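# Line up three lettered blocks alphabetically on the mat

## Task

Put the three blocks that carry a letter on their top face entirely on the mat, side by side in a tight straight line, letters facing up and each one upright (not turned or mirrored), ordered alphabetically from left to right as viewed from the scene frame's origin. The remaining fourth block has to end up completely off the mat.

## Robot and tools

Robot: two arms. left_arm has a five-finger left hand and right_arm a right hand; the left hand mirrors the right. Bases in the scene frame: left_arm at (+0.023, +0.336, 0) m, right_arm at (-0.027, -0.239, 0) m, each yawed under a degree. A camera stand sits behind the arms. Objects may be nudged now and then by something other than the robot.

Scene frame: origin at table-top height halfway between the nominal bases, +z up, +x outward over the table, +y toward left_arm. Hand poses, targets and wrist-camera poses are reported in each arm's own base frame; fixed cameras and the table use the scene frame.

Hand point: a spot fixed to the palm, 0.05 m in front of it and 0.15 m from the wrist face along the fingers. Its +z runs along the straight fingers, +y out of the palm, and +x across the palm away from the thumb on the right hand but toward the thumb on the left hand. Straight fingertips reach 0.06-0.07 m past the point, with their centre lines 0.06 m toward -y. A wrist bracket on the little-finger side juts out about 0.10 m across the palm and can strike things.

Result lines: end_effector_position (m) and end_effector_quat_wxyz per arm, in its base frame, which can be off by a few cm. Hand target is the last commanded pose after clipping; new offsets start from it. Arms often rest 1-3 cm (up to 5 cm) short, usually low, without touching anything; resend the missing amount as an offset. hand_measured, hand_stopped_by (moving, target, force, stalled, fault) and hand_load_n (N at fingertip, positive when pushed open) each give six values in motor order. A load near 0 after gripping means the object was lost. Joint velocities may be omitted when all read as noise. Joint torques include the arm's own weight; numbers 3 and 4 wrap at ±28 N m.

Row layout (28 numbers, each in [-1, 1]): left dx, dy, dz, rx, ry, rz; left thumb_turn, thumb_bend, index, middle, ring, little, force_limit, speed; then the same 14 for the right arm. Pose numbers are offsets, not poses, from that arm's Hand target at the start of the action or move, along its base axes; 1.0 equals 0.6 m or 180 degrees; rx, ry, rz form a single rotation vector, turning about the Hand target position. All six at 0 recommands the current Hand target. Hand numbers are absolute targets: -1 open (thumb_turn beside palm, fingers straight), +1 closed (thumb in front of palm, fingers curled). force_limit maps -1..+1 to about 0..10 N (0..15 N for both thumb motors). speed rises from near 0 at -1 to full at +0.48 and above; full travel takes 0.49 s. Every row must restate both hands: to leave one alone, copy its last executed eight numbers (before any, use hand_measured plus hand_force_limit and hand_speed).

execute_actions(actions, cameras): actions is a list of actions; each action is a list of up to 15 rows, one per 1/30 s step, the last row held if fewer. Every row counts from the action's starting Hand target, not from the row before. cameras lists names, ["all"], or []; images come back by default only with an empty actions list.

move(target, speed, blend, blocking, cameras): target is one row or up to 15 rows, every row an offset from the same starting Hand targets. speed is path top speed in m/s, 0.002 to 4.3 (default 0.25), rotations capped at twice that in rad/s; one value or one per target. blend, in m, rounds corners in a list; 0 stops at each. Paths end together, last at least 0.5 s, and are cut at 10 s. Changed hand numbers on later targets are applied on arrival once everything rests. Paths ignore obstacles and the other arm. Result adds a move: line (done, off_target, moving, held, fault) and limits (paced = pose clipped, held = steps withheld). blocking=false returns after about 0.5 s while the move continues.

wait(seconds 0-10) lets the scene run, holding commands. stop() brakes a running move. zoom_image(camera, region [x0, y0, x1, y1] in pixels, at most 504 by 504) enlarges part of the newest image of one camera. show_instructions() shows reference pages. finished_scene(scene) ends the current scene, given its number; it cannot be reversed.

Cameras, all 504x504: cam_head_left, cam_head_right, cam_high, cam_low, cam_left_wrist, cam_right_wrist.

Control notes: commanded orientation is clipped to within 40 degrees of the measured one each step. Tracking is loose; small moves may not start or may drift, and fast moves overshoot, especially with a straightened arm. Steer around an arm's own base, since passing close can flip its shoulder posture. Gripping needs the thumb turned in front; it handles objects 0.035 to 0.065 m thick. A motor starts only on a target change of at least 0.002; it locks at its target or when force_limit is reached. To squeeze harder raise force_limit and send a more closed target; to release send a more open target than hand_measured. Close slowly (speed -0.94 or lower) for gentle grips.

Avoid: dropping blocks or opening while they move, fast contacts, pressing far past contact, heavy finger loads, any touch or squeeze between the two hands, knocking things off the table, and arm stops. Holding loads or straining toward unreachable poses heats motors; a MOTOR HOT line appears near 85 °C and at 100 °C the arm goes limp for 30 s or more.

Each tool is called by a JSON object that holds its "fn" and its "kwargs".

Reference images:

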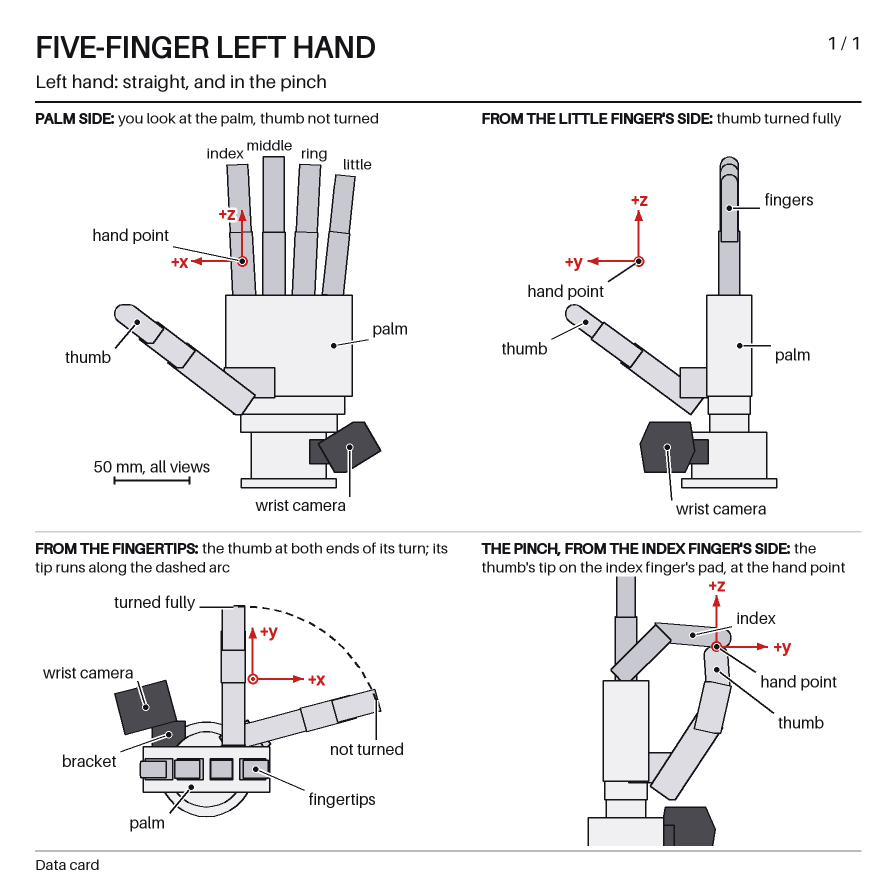

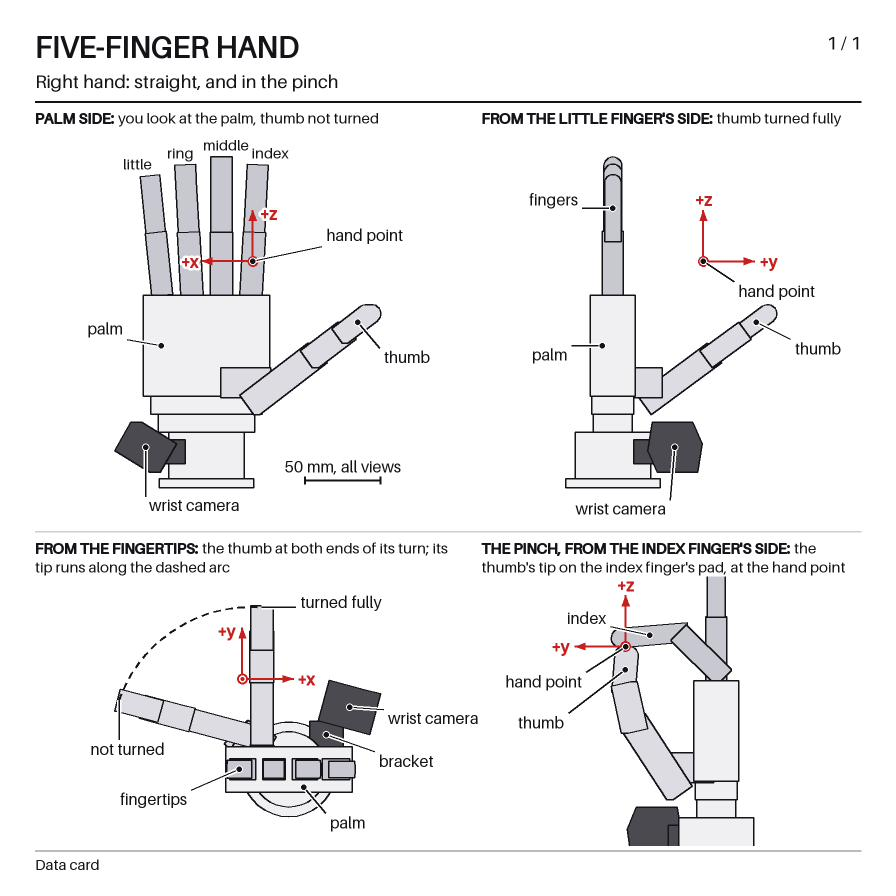

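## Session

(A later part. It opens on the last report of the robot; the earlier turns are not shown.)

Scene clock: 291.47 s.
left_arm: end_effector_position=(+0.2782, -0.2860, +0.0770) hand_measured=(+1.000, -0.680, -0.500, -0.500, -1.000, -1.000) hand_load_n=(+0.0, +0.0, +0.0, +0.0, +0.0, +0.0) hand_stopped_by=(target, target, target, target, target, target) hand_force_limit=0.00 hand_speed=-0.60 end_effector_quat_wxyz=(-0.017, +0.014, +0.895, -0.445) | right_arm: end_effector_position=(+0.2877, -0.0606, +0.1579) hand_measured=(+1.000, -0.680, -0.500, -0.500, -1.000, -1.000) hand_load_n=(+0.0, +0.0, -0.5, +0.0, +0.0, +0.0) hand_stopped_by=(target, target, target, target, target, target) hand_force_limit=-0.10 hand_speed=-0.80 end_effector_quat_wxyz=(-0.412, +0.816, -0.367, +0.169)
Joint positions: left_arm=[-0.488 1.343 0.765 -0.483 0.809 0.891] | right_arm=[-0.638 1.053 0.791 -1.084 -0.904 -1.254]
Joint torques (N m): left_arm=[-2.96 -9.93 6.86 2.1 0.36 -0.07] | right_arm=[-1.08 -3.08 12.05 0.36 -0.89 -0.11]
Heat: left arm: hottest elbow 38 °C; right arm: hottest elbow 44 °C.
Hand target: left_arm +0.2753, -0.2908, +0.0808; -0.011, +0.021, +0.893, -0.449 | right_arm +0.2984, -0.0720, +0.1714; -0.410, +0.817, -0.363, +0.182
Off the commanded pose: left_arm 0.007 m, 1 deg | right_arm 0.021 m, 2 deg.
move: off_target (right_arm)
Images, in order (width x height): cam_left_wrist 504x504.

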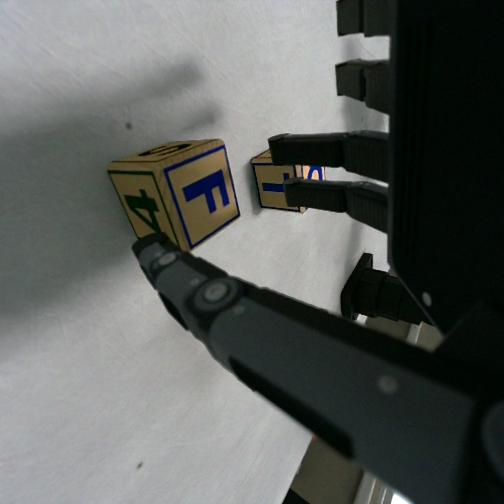

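{"fn": "move", "kwargs": {"target": [[0.017,-0.01,0,0,0,-0.0195,1,-0.68,-0.5,-0.5,-1,-1,0.0,-0.6,0,0,0,0,0,0,1,-0.68,-0.5,-0.5,-1,-1,-0.1,-0.8]], "speed": 0.1, "cameras": ["cam_left_wrist"]}}

{"fn": "zoom_image", "kwargs": {"camera": "cam_left_wrist", "region": [50, 130, 290, 370]}}

Scene clock: 302.27 s.
left_arm: end_effector_position=(+0.2745, -0.2854, +0.0719) hand_measured=(+1.000, -0.680, -0.500, -0.500, -1.000, -1.000) hand_load_n=(+0.0, +0.0, +0.0, +0.0, +0.0, +0.0) hand_stopped_by=(target, target, target, target, target, target) hand_force_limit=0.00 hand_speed=-0.60 end_effector_quat_wxyz=(-0.029, +0.036, +0.894, -0.445) | right_arm: end_effector_position=(+0.2877, -0.0606, +0.1579) hand_measured=(+1.000, -0.680, -0.500, -0.500, -1.000, -1.000) hand_load_n=(+0.0, +0.0, +0.0, +0.0, +0.0, +0.0) hand_stopped_by=(target, target, target, target, target, target) hand_force_limit=-0.10 hand_speed=-0.80 end_effector_quat_wxyz=(-0.412, +0.816, -0.367, +0.169)
Joint positions: left_arm=[-0.488 1.367 0.777 -0.521 0.834 0.956] | right_arm=[-0.638 1.053 0.791 -1.084 -0.904 -1.254]
Joint torques (N m): left_arm=[-2.78 -7.3 10.43 0.81 0.57 0.03] | right_arm=[-1.26 -2.96 12.05 0.42 -0.89 -0.11]
Heat: left arm: hottest elbow 37 °C; right arm: hottest elbow 44 °C.
Hand target: left_arm +0.2856, -0.2968, +0.0809; -0.025, +0.048, +0.892, -0.449 | right_arm +0.2984, -0.0720, +0.1714; -0.410, +0.817, -0.363, +0.182
Off the commanded pose: left_arm 0.018 m, 2 deg | right_arm 0.021 m, 2 deg.
move: off_target (left_arm, right_arm)
Images, in order (width x height): cam_left_wrist 504x504.

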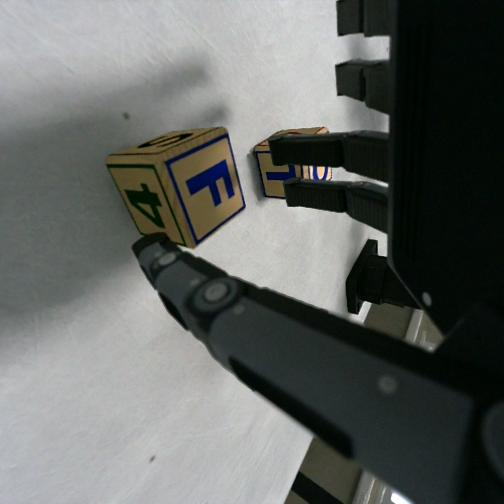

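Scaled by 2.100 from the camera's 504x504 image, which has a finer 720x720 frame.

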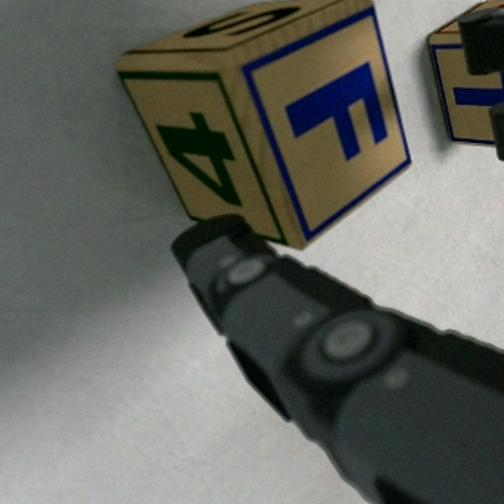

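{"fn": "move", "kwargs": {"target": [[0.005,-0.003,-0.04,0,0,0,1,-0.68,-0.5,-0.5,-1,-1,0.0,-0.6,0,0,0,0,0,0,1,-0.68,-0.5,-0.5,-1,-1,-0.1,-0.8]], "speed": 0.1, "cameras": ["cam_left_wrist"]}}

{"fn": "zoom_image", "kwargs": {"camera": "cam_left_wrist", "region": [50, 130, 290, 370]}}

Scene clock: 307.73 s.
left_arm: end_effector_position=(+0.2816, -0.2892, +0.0559) hand_measured=(+1.000, -0.680, -0.500, -0.500, -1.000, -1.000) hand_load_n=(+0.0, +0.0, +0.0, +0.0, +0.0, +0.0) hand_stopped_by=(target, target, target, target, target, target) hand_force_limit=0.00 hand_speed=-0.60 end_effector_quat_wxyz=(-0.030, +0.036, +0.894, -0.445) | right_arm: end_effector_position=(+0.2877, -0.0606, +0.1579) hand_measured=(+1.000, -0.680, -0.500, -0.500, -1.000, -1.000) hand_load_n=(+0.0, +0.0, +0.0, +0.0, +0.0, +0.0) hand_stopped_by=(target, target, target, target, target, target) hand_force_limit=-0.10 hand_speed=-0.80 end_effector_quat_wxyz=(-0.412, +0.816, -0.367, +0.169)
Joint positions: left_arm=[-0.488 1.418 0.777 -0.472 0.835 0.958] | right_arm=[-0.638 1.053 0.791 -1.084 -0.904 -1.254]
Joint torques (N m): left_arm=[-2.84 -7.71 8.49 1.89 0.55 0.04] | right_arm=[-1.14 -3.25 12.03 0.38 -0.89 -0.11]
Heat: left arm: hottest elbow 37 °C; right arm: hottest elbow 45 °C.
Hand target: left_arm +0.2886, -0.2987, +0.0569; -0.025, +0.048, +0.892, -0.449 | right_arm +0.2984, -0.0720, +0.1714; -0.410, +0.817, -0.363, +0.182
Off the commanded pose: left_arm 0.012 m, 2 deg | right_arm 0.021 m, 2 deg.
move: off_target (left_arm, right_arm)
Images, in order (width x height): cam_left_wrist 504x504.

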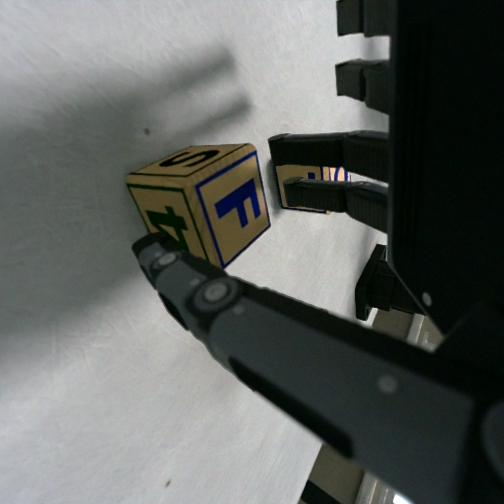

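Scaled by 2.100 from the camera's 504x504 image, which has a finer 720x720 frame.

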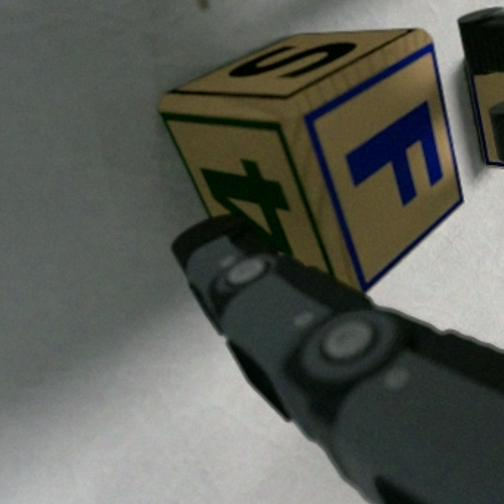

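{"fn": "move", "kwargs": {"target": [[-0.007,0.005,-0.035,0,0,0,1,-0.68,-0.5,-0.5,-1,-1,0.0,-0.6,0,0,0,0,0,0,1,-0.68,-0.5,-0.5,-1,-1,-0.1,-0.8]], "speed": 0.1, "cameras": ["cam_left_wrist","cam_low"]}}

{"fn": "zoom_image", "kwargs": {"camera": "cam_left_wrist", "region": [50, 130, 290, 370]}}

{"fn": "zoom_image", "kwargs": {"camera": "cam_low", "region": [190, 260, 300, 320]}}

Scene clock: 312.10 s.
left_arm: end_effector_position=(+0.2877, -0.2923, +0.0441) hand_measured=(+1.000, -0.680, -0.500, -0.500, -1.000, -1.000) hand_load_n=(+0.0, +0.0, +0.0, +0.0, +0.0, +0.0) hand_stopped_by=(target, target, target, target, target, target) hand_force_limit=0.00 hand_speed=-0.60 end_effector_quat_wxyz=(-0.020, +0.042, +0.892, -0.450) | right_arm: end_effector_position=(+0.2877, -0.0606, +0.1579) hand_measured=(+1.000, -0.680, -0.500, -0.500, -1.000, -1.000) hand_load_n=(+0.0, +0.0, +0.0, +0.0, +0.0, +0.0) hand_stopped_by=(target, target, target, target, target, target) hand_force_limit=-0.10 hand_speed=-0.80 end_effector_quat_wxyz=(-0.412, +0.816, -0.367, +0.169)
Joint positions: left_arm=[-0.488 1.446 0.764 -0.406 0.835 0.96] | right_arm=[-0.638 1.053 0.791 -1.084 -0.904 -1.254]
Joint torques (N m): left_arm=[-2.67 -7.94 6.39 1.81 0.56 0.04] | right_arm=[-1.2 -3.08 12.03 0.42 -0.89 -0.1]
Heat: left arm: hottest elbow 37 °C; right arm: hottest elbow 45 °C.
Hand target: left_arm +0.2845, -0.2957, +0.0360; -0.025, +0.048, +0.892, -0.449 | right_arm +0.2984, -0.0720, +0.1714; -0.410, +0.817, -0.363, +0.182
Off the commanded pose: left_arm 0.009 m, 1 deg | right_arm 0.021 m, 2 deg.
move: off_target (right_arm)
Images, in order (width x height): cam_low 504x504, cam_left_wrist 504x504.

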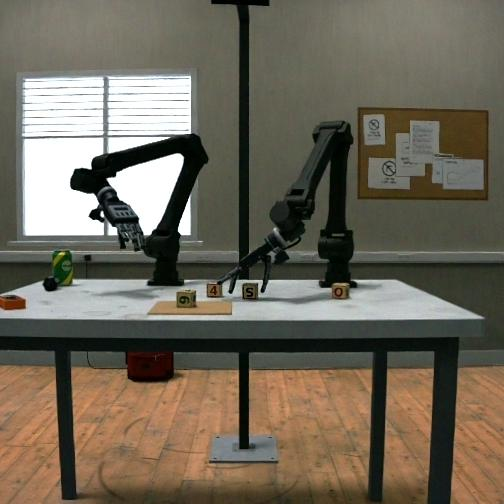

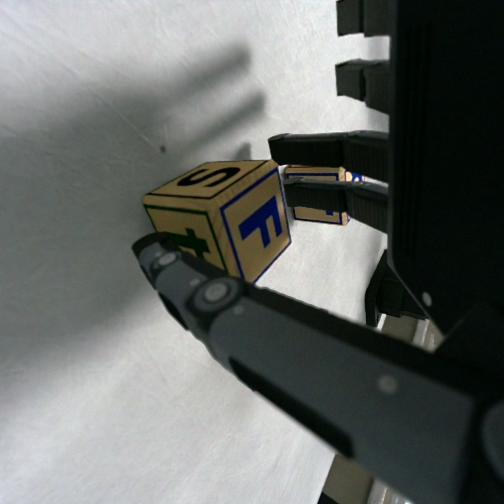

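Scaled by 2.100 from the camera's 504x504 image, which has a finer 720x720 frame.

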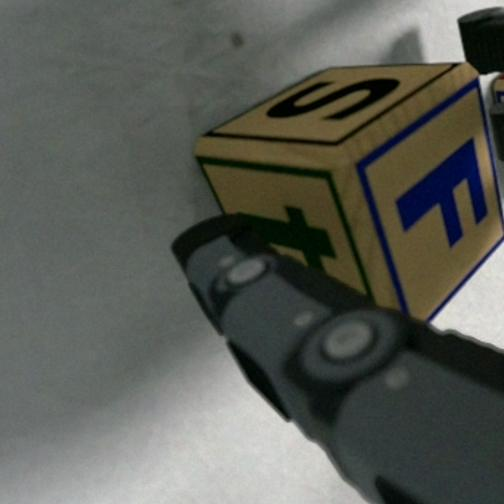

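Scaled by 4.582 from the camera's 504x504 image, which has a finer 720x720 frame.

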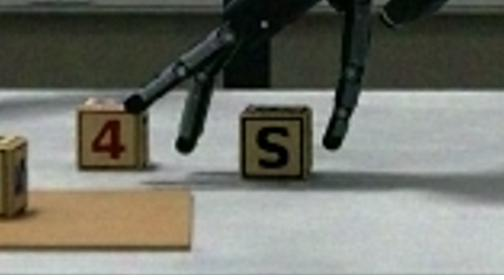

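{"fn": "move", "kwargs": {"target": [[-0.022,0.003,-0.018,0,0,0,1,-0.68,-0.5,-0.5,-1,-1,0.0,-0.6,0,0,0,0,0,0,1,-0.68,-0.5,-0.5,-1,-1,-0.1,-0.8]], "speed": 0.1, "cameras": ["cam_left_wrist"]}}

{"fn": "zoom_image", "kwargs": {"camera": "cam_left_wrist", "region": [50, 130, 290, 370]}}

Scene clock: 321.70 s.
left_arm: end_effector_position=(+0.2755, -0.2903, +0.0307) hand_measured=(+1.000, -0.680, -0.500, -0.500, -1.000, -1.000) hand_load_n=(+0.0, +0.0, +0.0, +0.0, +0.5, +0.0) hand_stopped_by=(target, target, target, target, target, target) hand_force_limit=0.00 hand_speed=-0.60 end_effector_quat_wxyz=(-0.020, +0.047, +0.891, -0.450) | right_arm: end_effector_position=(+0.2877, -0.0606, +0.1579) hand_measured=(+1.000, -0.680, -0.500, -0.500, -1.000, -1.000) hand_load_n=(+0.0, +0.0, +0.0, +0.0, +0.0, +0.0) hand_stopped_by=(target, target, target, target, target, target) hand_force_limit=-0.10 hand_speed=-0.80 end_effector_quat_wxyz=(-0.412, +0.816, -0.367, +0.169)
Joint positions: left_arm=[-0.499 1.446 0.717 -0.353 0.834 0.957] | right_arm=[-0.638 1.053 0.791 -1.084 -0.904 -1.254]
Joint torques (N m): left_arm=[-2.9 -8.29 6.09 2.28 0.38 -0.13] | right_arm=[-1.2 -3.08 12.01 0.4 -0.88 -0.11]
Heat: left arm: hottest elbow 36 °C; right arm: hottest elbow 45 °C.
Hand target: left_arm +0.2711, -0.2939, +0.0252; -0.025, +0.049, +0.892, -0.449 | right_arm +0.2984, -0.0720, +0.1714; -0.410, +0.817, -0.363, +0.182
Off the commanded pose: left_arm 0.008 m, 1 deg | right_arm 0.021 m, 2 deg.
move: off_target (right_arm)
Images, in order (width x height): cam_left_wrist 504x504.

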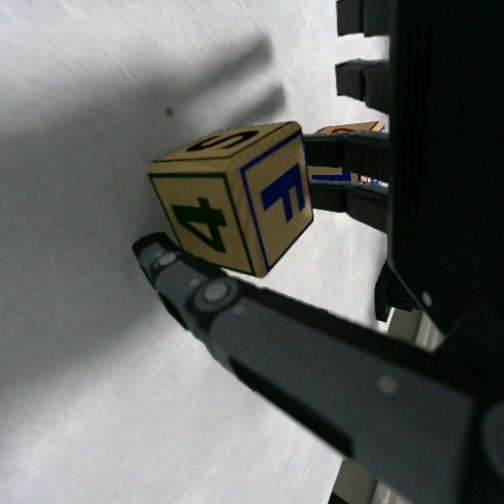

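Scaled by 2.100 from the camera's 504x504 image, which has a finer 720x720 frame.

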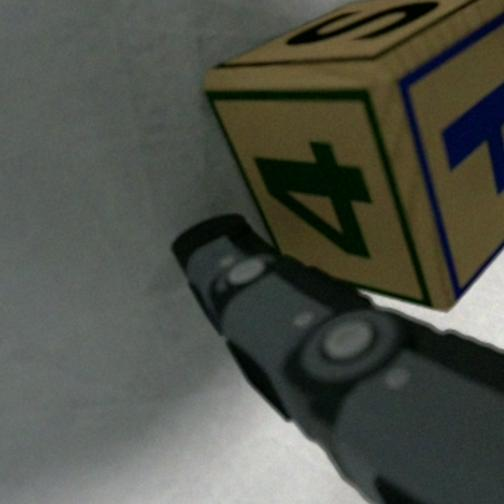

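{"fn": "move", "kwargs": {"target": [[0.018,-0.004,0.028,0,0,0,1,-0.68,-0.5,-0.5,-1,-1,0.0,-0.6,0,0,0,0,0,0,1,-0.68,-0.5,-0.5,-1,-1,-0.1,-0.8]], "speed": 0.1, "cameras": ["cam_left_wrist"]}}

{"fn": "zoom_image", "kwargs": {"camera": "cam_left_wrist", "region": [90, 100, 330, 340]}}

Scene clock: 325.37 s.
left_arm: end_effector_position=(+0.2683, -0.2863, +0.0294) hand_measured=(+1.000, -0.680, -0.500, -0.500, -1.000, -1.000) hand_load_n=(+0.0, +0.0, +0.0, +0.0, +0.0, +0.0) hand_stopped_by=(target, target, target, target, target, target) hand_force_limit=0.00 hand_speed=-0.60 end_effector_quat_wxyz=(-0.035, +0.039, +0.895, -0.443) | right_arm: end_effector_position=(+0.2877, -0.0606, +0.1579) hand_measured=(+1.000, -0.680, -0.500, -0.500, -1.000, -1.000) hand_load_n=(+0.0, +0.0, +0.0, +0.0, +0.0, +0.0) hand_stopped_by=(target, target, target, target, target, target) hand_force_limit=-0.10 hand_speed=-0.80 end_effector_quat_wxyz=(-0.412, +0.816, -0.367, +0.169)
Joint positions: left_arm=[-0.499 1.446 0.719 -0.393 0.834 0.957] | right_arm=[-0.638 1.053 0.791 -1.084 -0.904 -1.254]
Joint torques (N m): left_arm=[-2.32 -9.29 9.5 0.87 0.53 0] | right_arm=[-1.32 -3.31 12.01 0.4 -0.88 -0.11]
Heat: left arm: hottest elbow 36 °C; right arm: hottest elbow 45 °C.
Hand target: left_arm +0.2819, -0.2963, +0.0419; -0.025, +0.049, +0.892, -0.449 | right_arm +0.2984, -0.0720, +0.1714; -0.410, +0.817, -0.363, +0.182
Off the commanded pose: left_arm 0.021 m, 2 deg | right_arm 0.021 m, 2 deg.
move: off_target (left_arm, right_arm)
Images, in order (width x height): cam_left_wrist 504x504.

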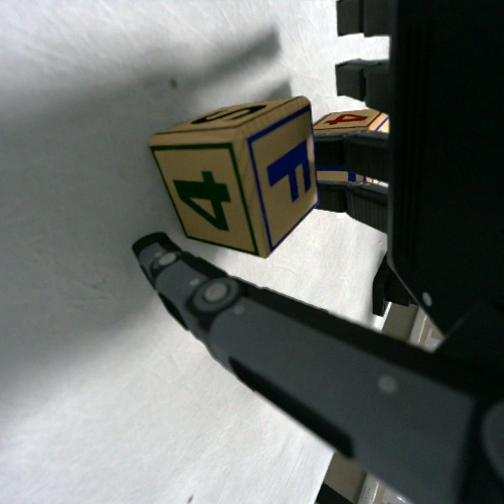

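Scaled by 2.100 from the camera's 504x504 image, which has a finer 720x720 frame.

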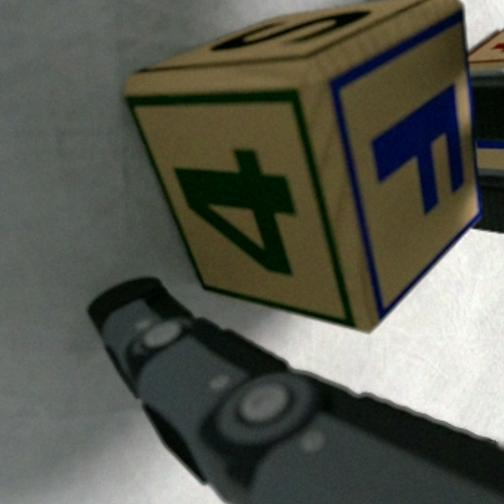

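{"fn": "move", "kwargs": {"target": [[0.014,-0.008,0.022,0,0,0,1,-0.68,-0.5,-0.5,-1,-1,0.0,-0.6,0,0,0,0,0,0,1,-0.68,-0.5,-0.5,-1,-1,-0.1,-0.8]], "speed": 0.1, "cameras": ["cam_left_wrist"]}}

{"fn": "zoom_image", "kwargs": {"camera": "cam_left_wrist", "region": [90, 100, 330, 340]}}

Scene clock: 330.40 s.
left_arm: end_effector_position=(+0.2769, -0.2910, +0.0414) hand_measured=(+1.000, -0.680, -0.500, -0.500, -1.000, -1.000) hand_load_n=(+0.0, +0.0, -0.5, +0.0, +0.0, +0.0) hand_stopped_by=(target, target, target, target, target, target) hand_force_limit=0.00 hand_speed=-0.60 end_effector_quat_wxyz=(-0.036, +0.038, +0.895, -0.443) | right_arm: end_effector_position=(+0.2877, -0.0606, +0.1579) hand_measured=(+1.000, -0.680, -0.500, -0.500, -1.000, -1.000) hand_load_n=(+0.0, +0.0, +0.0, +0.0, +0.0, +0.0) hand_stopped_by=(target, target, target, target, target, target) hand_force_limit=-0.10 hand_speed=-0.80 end_effector_quat_wxyz=(-0.412, +0.816, -0.367, +0.169)
Joint positions: left_arm=[-0.499 1.446 0.76 -0.437 0.834 0.957] | right_arm=[-0.638 1.053 0.791 -1.084 -0.904 -1.254]
Joint torques (N m): left_arm=[-2.32 -9.76 9.73 0.85 0.53 -0.01] | right_arm=[-1.26 -3.19 12.05 0.42 -0.89 -0.1]
Heat: left arm: hottest elbow 36 °C; right arm: hottest elbow 46 °C.
Hand target: left_arm +0.2903, -0.3010, +0.0551; -0.025, +0.049, +0.892, -0.449 | right_arm +0.2984, -0.0720, +0.1714; -0.410, +0.817, -0.363, +0.182
Off the commanded pose: left_arm 0.022 m, 2 deg | right_arm 0.021 m, 2 deg.
move: off_target (left_arm, right_arm)
Images, in order (width x height): cam_left_wrist 504x504.

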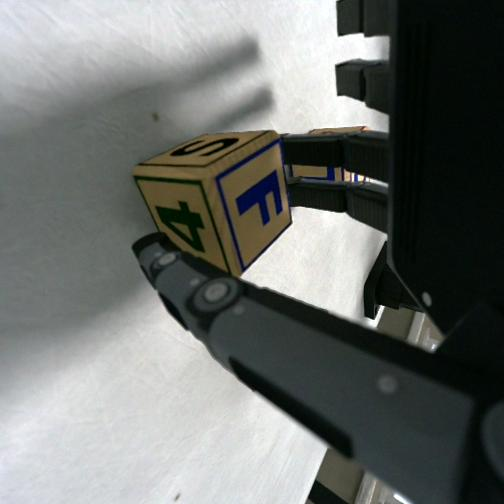

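Scaled by 2.100 from the camera's 504x504 image, which has a finer 720x720 frame.

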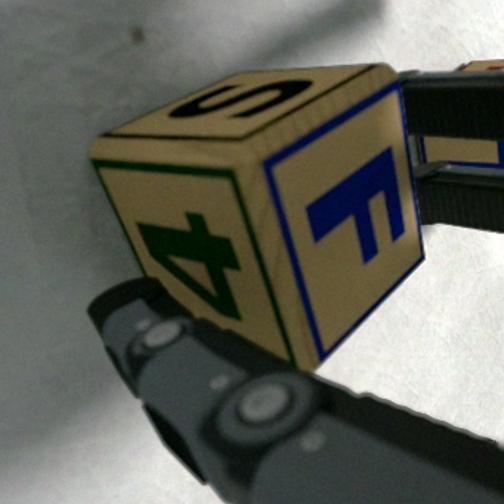

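{"fn": "move", "kwargs": {"target": [[-0.012,0.01,-0.042,0,0,0,1,-0.68,-0.5,-0.5,-1,-1,0.0,-0.6,0,0,0,0,0,0,1,-0.68,-0.5,-0.5,-1,-1,-0.1,-0.8]], "speed": 0.1, "cameras": ["cam_left_wrist"]}}

{"fn": "zoom_image", "kwargs": {"camera": "cam_left_wrist", "region": [90, 100, 330, 340]}}

Scene clock: 340.97 s.
left_arm: end_effector_position=(+0.2838, -0.2948, +0.0384) hand_measured=(+1.000, -0.680, -0.500, -0.500, -1.000, -1.000) hand_load_n=(+0.0, +0.0, +0.0, +0.0, +0.0, +0.0) hand_stopped_by=(target, target, target, target, target, target) hand_force_limit=0.00 hand_speed=-0.60 end_effector_quat_wxyz=(-0.022, +0.047, +0.892, -0.450) | right_arm: end_effector_position=(+0.2877, -0.0606, +0.1579) hand_measured=(+1.000, -0.680, -0.500, -0.500, -1.000, -1.000) hand_load_n=(+0.0, +0.0, +0.0, +0.0, +0.0, -0.5) hand_stopped_by=(target, target, target, target, target, target) hand_force_limit=-0.10 hand_speed=-0.80 end_effector_quat_wxyz=(-0.412, +0.816, -0.367, +0.169)
Joint positions: left_arm=[-0.499 1.456 0.754 -0.386 0.835 0.959] | right_arm=[-0.638 1.053 0.791 -1.084 -0.904 -1.254]
Joint torques (N m): left_arm=[-1.96 -7.94 6.28 1.88 0.56 0.04] | right_arm=[-1.14 -3.14 12.04 0.42 -0.89 -0.09]
Heat: left arm: hottest elbow 36 °C; right arm: hottest elbow 46 °C.
Hand target: left_arm +0.2832, -0.2951, +0.0300; -0.025, +0.049, +0.892, -0.449 | right_arm +0.2984, -0.0720, +0.1714; -0.410, +0.817, -0.363, +0.182
Off the commanded pose: left_arm 0.008 m, 0 deg | right_arm 0.021 m, 2 deg.
move: off_target (right_arm)
Images, in order (width x height): cam_left_wrist 504x504.

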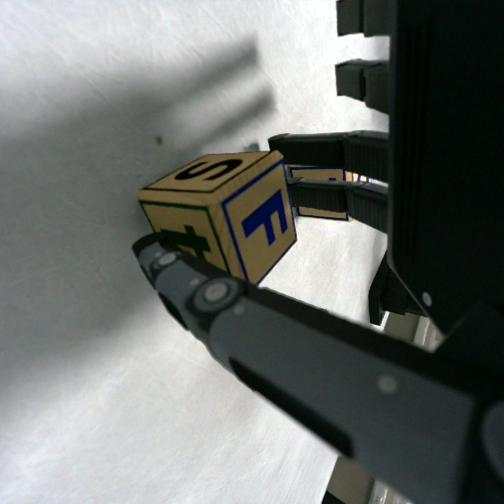

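Scaled by 2.100 from the camera's 504x504 image, which has a finer 720x720 frame.

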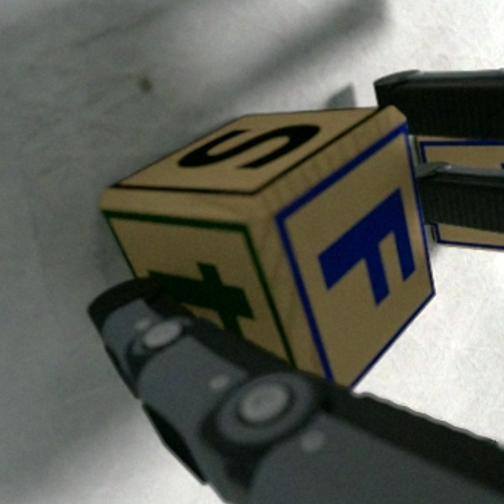

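{"fn": "move", "kwargs": {"target": [[0,0,0,0,0,0,1,-0.68,0.8,0.8,-1,-1,-0.1,-0.9,0,0,0,0,0,0,1,-0.68,-0.5,-0.5,-1,-1,-0.1,-0.8]], "cameras": ["cam_left_wrist","cam_head_right"]}}

Scene clock: 345.10 s.
left_arm: end_effector_position=(+0.2837, -0.2950, +0.0385) hand_measured=(+1.000, -0.682, -0.008, -0.028, -1.000, -1.000) hand_load_n=(-2.5, +7.0, +5.0, +2.0, +0.0, +0.0) hand_stopped_by=(target, target, force, force, target, target) hand_force_limit=-0.10 hand_speed=-0.90 end_effector_quat_wxyz=(-0.022, +0.047, +0.891, -0.450) | right_arm: end_effector_position=(+0.2877, -0.0606, +0.1579) hand_measured=(+1.000, -0.680, -0.500, -0.500, -1.000, -1.000) hand_load_n=(+0.0, +0.0, -0.5, +0.0, -0.5, +0.0) hand_stopped_by=(target, target, target, target, target, target) hand_force_limit=-0.10 hand_speed=-0.80 end_effector_quat_wxyz=(-0.412, +0.816, -0.367, +0.169)
Joint positions: left_arm=[-0.499 1.456 0.754 -0.386 0.836 0.959] | right_arm=[-0.638 1.053 0.791 -1.084 -0.904 -1.254]
Joint velocities: left_arm=[within noise] | right_arm=[-0.005 -0.015 0.002 0.012 0.051 -0.154]
Joint torques (N m): left_arm=[-1.96 -7.94 6.27 2.06 0.52 0.04] | right_arm=[-1.38 -3.31 12.05 0.4 -0.89 -0.11]
Heat: left arm: hottest elbow 36 °C; right arm: hottest elbow 46 °C.
Hand target: left_arm +0.2832, -0.2951, +0.0300; -0.025, +0.048, +0.892, -0.449 | right_arm +0.2984, -0.0720, +0.1714; -0.410, +0.817, -0.363, +0.182
Off the commanded pose: left_arm 0.008 m, 0 deg | right_arm 0.021 m, 2 deg.
move: off_target (right_arm)
Images, in order (width x height): cam_head_right 504x504, cam_left_wrist 504x504.

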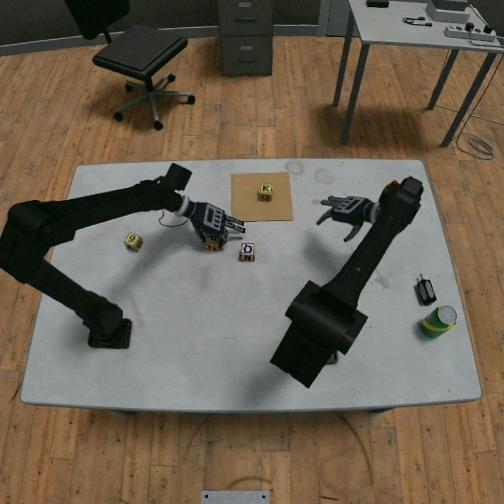

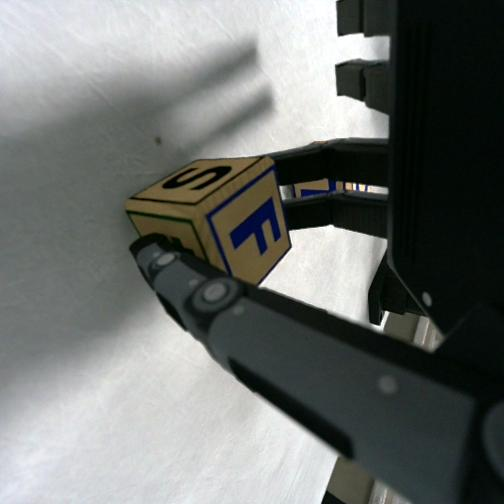

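{"fn": "move", "kwargs": {"target": [[0,0,0.2,0,0,0,1,-0.68,0.8,0.8,-1,-1,-0.1,-0.9,0,0,0,0,0,0,1,-0.68,-0.5,-0.5,-1,-1,-0.1,-0.8],[0.35,-0.18,0.2,0,0,0.488,1,-0.68,0.8,0.8,-1,-1,-0.1,-0.9,0,0,0,0,0,0,1,-0.68,-0.5,-0.5,-1,-1,-0.1,-0.8]], "speed": [0.12,0.25], "cameras": ["cam_left_wrist","cam_head_right"]}}

{"fn": "zoom_image", "kwargs": {"camera": "cam_left_wrist", "region": [0, 80, 400, 480]}}

{"fn": "zoom_image", "kwargs": {"camera": "cam_head_right", "region": [225, 165, 305, 265]}}

Scene clock: 356.97 s.
left_arm: end_effector_position=(+0.4841, -0.3845, +0.1378) hand_measured=(+1.000, -0.682, -0.008, -0.028, -1.000, -1.000) hand_load_n=(-2.0, +6.5, +4.0, +2.5, +0.0, +0.0) hand_stopped_by=(target, target, force, force, target, target) hand_force_limit=-0.10 hand_speed=-0.90 end_effector_quat_wxyz=(+0.294, -0.585, +0.680, -0.329) | right_arm: end_effector_position=(+0.2877, -0.0606, +0.1579) hand_measured=(+1.000, -0.680, -0.500, -0.500, -1.000, -1.000) hand_load_n=(+0.0, +0.5, +0.0, +0.0, +0.0, +0.0) hand_stopped_by=(target, target, target, target, target, target) hand_force_limit=-0.10 hand_speed=-0.80 end_effector_quat_wxyz=(-0.412, +0.816, -0.367, +0.169)
Joint positions: left_arm=[-0.739 1.597 1.187 -0.343 -0.471 -0.383] | right_arm=[-0.638 1.053 0.791 -1.084 -0.904 -1.254]
Joint torques (N m): left_arm=[-2.84 -12.81 12.22 1.46 -0.42 -0.11] | right_arm=[-1.2 -3.25 12.03 0.42 -0.88 -0.11]
Heat: left arm: hottest elbow 36 °C; right arm: hottest elbow 46 °C.
Hand target: left_arm +0.4930, -0.4032, +0.1498; +0.293, -0.584, +0.676, -0.340 | right_arm +0.2984, -0.0720, +0.1714; -0.410, +0.817, -0.363, +0.182
Off the commanded pose: left_arm 0.024 m, 1 deg | right_arm 0.021 m, 2 deg.
move: off_target (left_arm, right_arm)
Images, in order (width x height): cam_head_right 504x504, cam_left_wrist 504x504.

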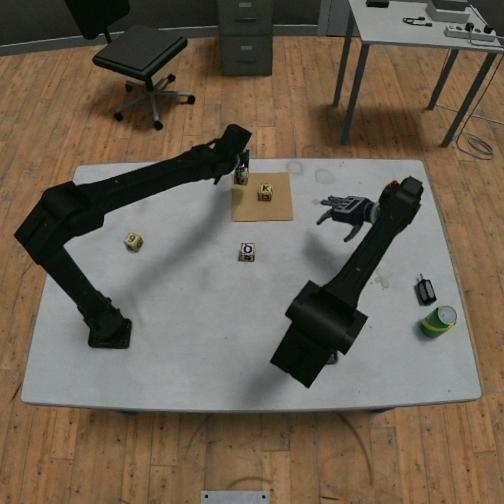

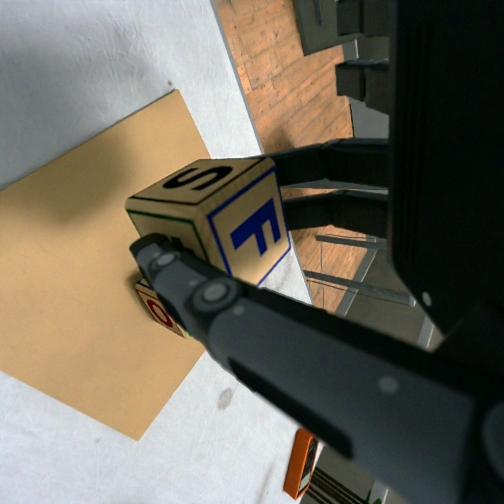

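Scaled by 1.260 from the camera's 504x504 image, which has a finer 720x720 frame.

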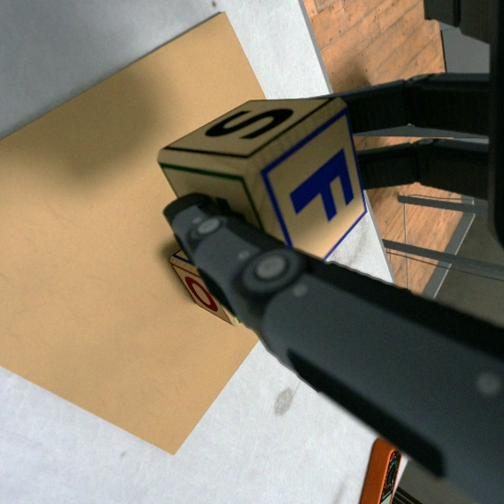

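Scaled by 5.040 from the camera's 504x504 image, which has a finer 720x720 frame.

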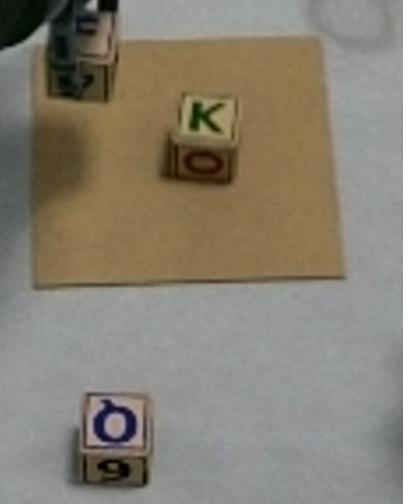

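{"fn": "move", "kwargs": {"target": [[-0.003,-0.032,-0.075,0,0,0,1,-0.68,0.8,0.8,-1,-1,-0.1,-0.9,0,0,0,0,0,0,1,-0.68,-0.5,-0.5,-1,-1,-0.1,-0.8]], "speed": 0.1, "cameras": ["cam_left_wrist","cam_head_right","cam_low"]}}

{"fn": "zoom_image", "kwargs": {"camera": "cam_head_right", "region": [235, 165, 295, 225]}}

{"fn": "zoom_image", "kwargs": {"camera": "cam_low", "region": [150, 265, 240, 325]}}

Scene clock: 367.63 s.
left_arm: end_effector_position=(+0.4842, -0.4062, +0.0990) hand_measured=(+1.000, -0.682, -0.008, -0.028, -1.000, -1.000) hand_load_n=(-2.0, +6.5, +4.0, +2.5, +0.0, +0.0) hand_stopped_by=(target, target, force, force, target, target) hand_force_limit=-0.10 hand_speed=-0.90 end_effector_quat_wxyz=(+0.294, -0.585, +0.682, -0.326) | right_arm: end_effector_position=(+0.2877, -0.0606, +0.1579) hand_measured=(+1.000, -0.680, -0.500, -0.500, -1.000, -1.000) hand_load_n=(+0.0, +0.0, +0.0, +0.0, +0.0, +0.0) hand_stopped_by=(target, target, target, target, target, target) hand_force_limit=-0.10 hand_speed=-0.80 end_effector_quat_wxyz=(-0.412, +0.816, -0.367, +0.169)
Joint positions: left_arm=[-0.77 1.681 1.187 -0.278 -0.492 -0.406] | right_arm=[-0.638 1.053 0.791 -1.084 -0.904 -1.254]
Joint torques (N m): left_arm=[-2.67 -13.63 10.11 2.74 -0.43 -0.1] | right_arm=[-0.97 -3.19 12.07 0.4 -0.89 -0.11]
Heat: left arm: hottest elbow 37 °C; right arm: hottest elbow 46 °C.
Hand target: left_arm +0.4913, -0.4224, +0.1050; +0.293, -0.584, +0.676, -0.341 | right_arm +0.2984, -0.0720, +0.1714; -0.410, +0.817, -0.363, +0.182
Off the commanded pose: left_arm 0.019 m, 2 deg | right_arm 0.021 m, 2 deg.
move: off_target (left_arm, right_arm)
Images, in order (width x height): cam_head_right 504x504, cam_low 504x504, cam_left_wrist 504x504.

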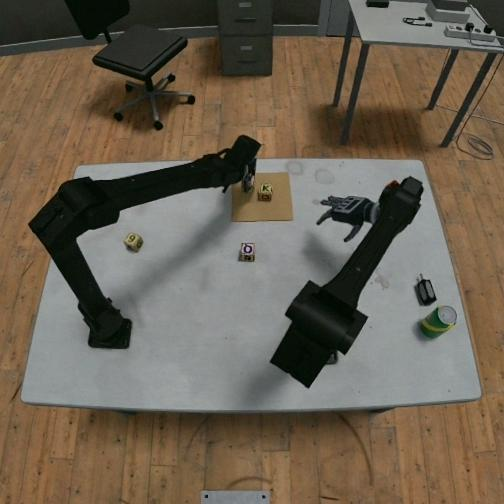

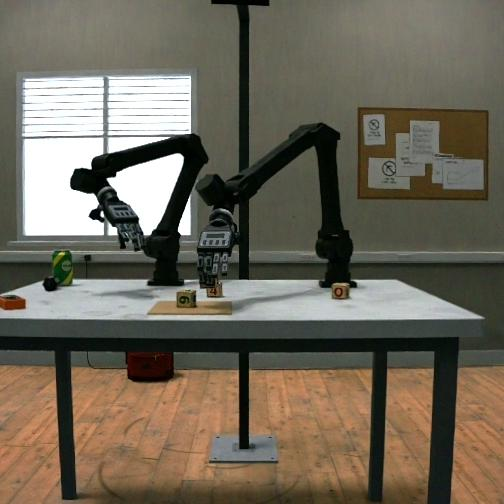

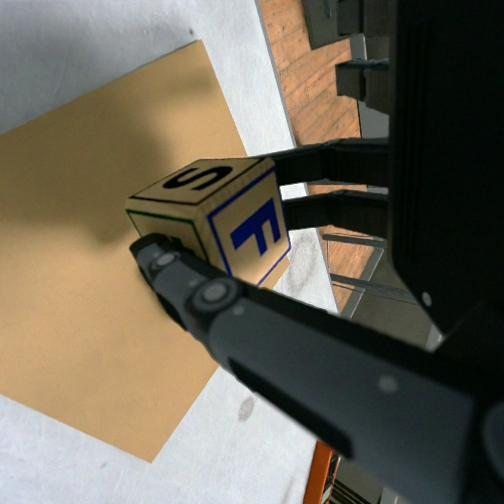

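Scaled by 8.400 from the camera's 504x504 image, which has a finer 720x720 frame.

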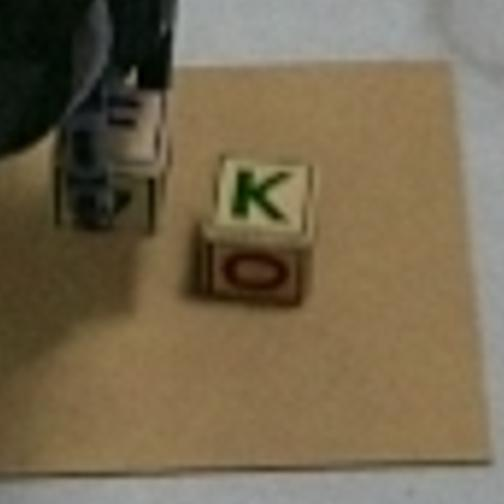

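Scaled by 5.600 from the camera's 504x504 image, which has a finer 720x720 frame.

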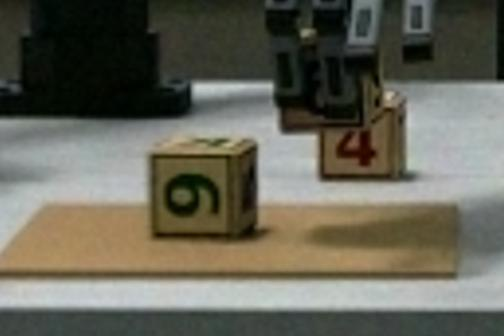

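{"fn": "move", "kwargs": {"target": [[-0.001,-0.001,-0.085,0,0,0,1,-0.68,0.8,0.8,-1,-1,-0.1,-0.9,0,0,0,0,0,0,1,-0.68,-0.5,-0.5,-1,-1,-0.1,-0.8]], "speed": 0.08, "cameras": ["cam_left_wrist","cam_head_right","cam_low"]}}

{"fn": "zoom_image", "kwargs": {"camera": "cam_head_right", "region": [235, 165, 295, 225]}}

{"fn": "zoom_image", "kwargs": {"camera": "cam_low", "region": [150, 265, 240, 325]}}

Scene clock: 375.37 s.
left_arm: end_effector_position=(+0.4935, -0.4148, +0.0630) hand_measured=(+1.000, -0.682, -0.008, -0.028, -1.000, -1.000) hand_load_n=(-2.0, +6.5, +4.0, +3.0, +0.0, -0.5) hand_stopped_by=(target, target, force, force, target, target) hand_force_limit=-0.10 hand_speed=-0.90 end_effector_quat_wxyz=(+0.296, -0.585, +0.675, -0.338) | right_arm: end_effector_position=(+0.2877, -0.0606, +0.1579) hand_measured=(+1.000, -0.680, -0.500, -0.500, -1.000, -1.000) hand_load_n=(+0.0, +0.0, +0.0, +0.0, +0.0, -0.5) hand_stopped_by=(target, target, target, target, target, target) hand_force_limit=-0.10 hand_speed=-0.80 end_effector_quat_wxyz=(-0.412, +0.816, -0.367, +0.169)
Joint positions: left_arm=[-0.77 1.752 1.159 -0.151 -0.493 -0.407] | right_arm=[-0.638 1.053 0.791 -1.084 -0.904 -1.254]
Joint torques (N m): left_arm=[-2.78 -15.56 7.43 2.77 -0.43 -0.11] | right_arm=[-1.26 -3.19 12.08 0.4 -0.89 -0.11]
Heat: left arm: hottest elbow 37 °C; right arm: hottest elbow 47 °C.
Hand target: left_arm +0.4907, -0.4230, +0.0540; +0.293, -0.584, +0.676, -0.341 | right_arm +0.2984, -0.0720, +0.1714; -0.410, +0.817, -0.363, +0.182
Off the commanded pose: left_arm 0.012 m, 0 deg | right_arm 0.021 m, 2 deg.
move: off_target (left_arm, right_arm)
Images, in order (width x height): cam_head_right 504x504, cam_low 504x504, cam_left_wrist 504x504.

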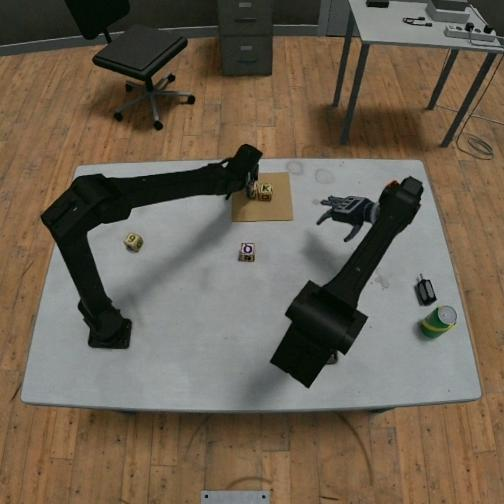

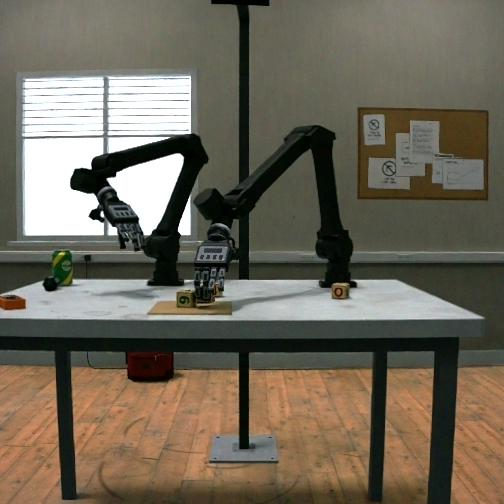

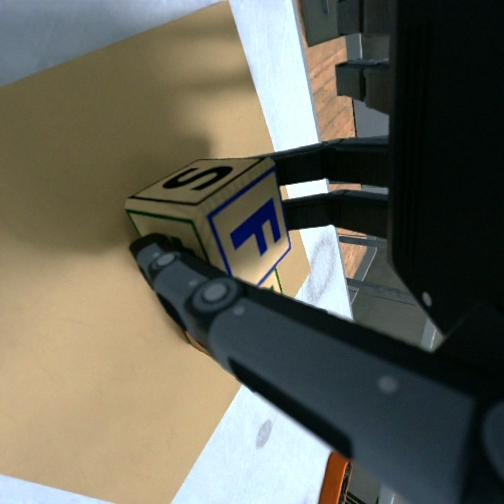

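Scaled by 8.400 from the camera's 504x504 image, which has a finer 720x720 frame.

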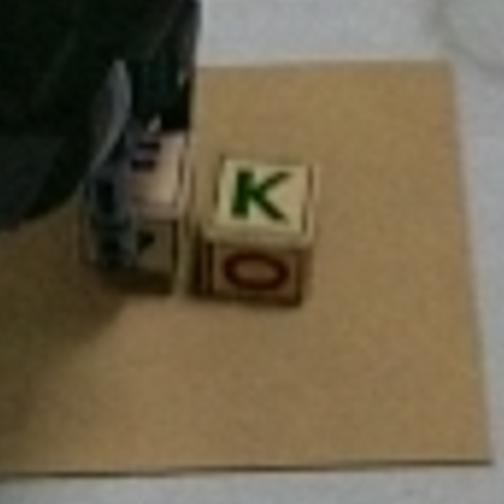

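Scaled by 5.600 from the camera's 504x504 image, which has a finer 720x720 frame.

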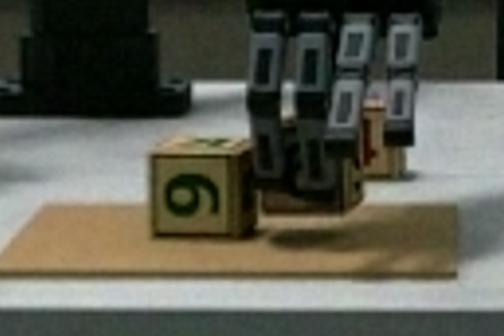

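{"fn": "zoom_image", "kwargs": {"camera": "cam_head_right", "region": [242, 178, 276, 204]}}

{"fn": "zoom_image", "kwargs": {"camera": "cam_head_left", "region": [235, 165, 295, 225]}}

Scaled by 14.824 from the camera's 504x504 image, which has a finer 720x720 frame.

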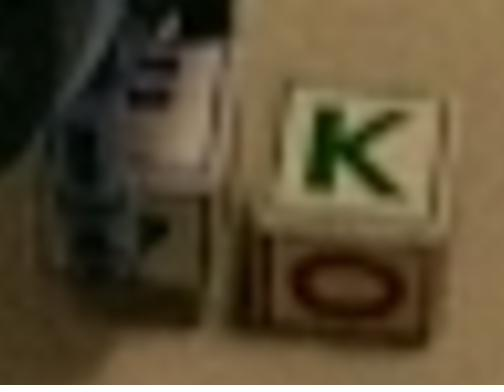

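This scene's latest camera images include none from cam_head_left. They are from: cam_head_right, cam_low, cam_left_wrist. cam_head_left's image comes with the result of a call that names it in "cameras".


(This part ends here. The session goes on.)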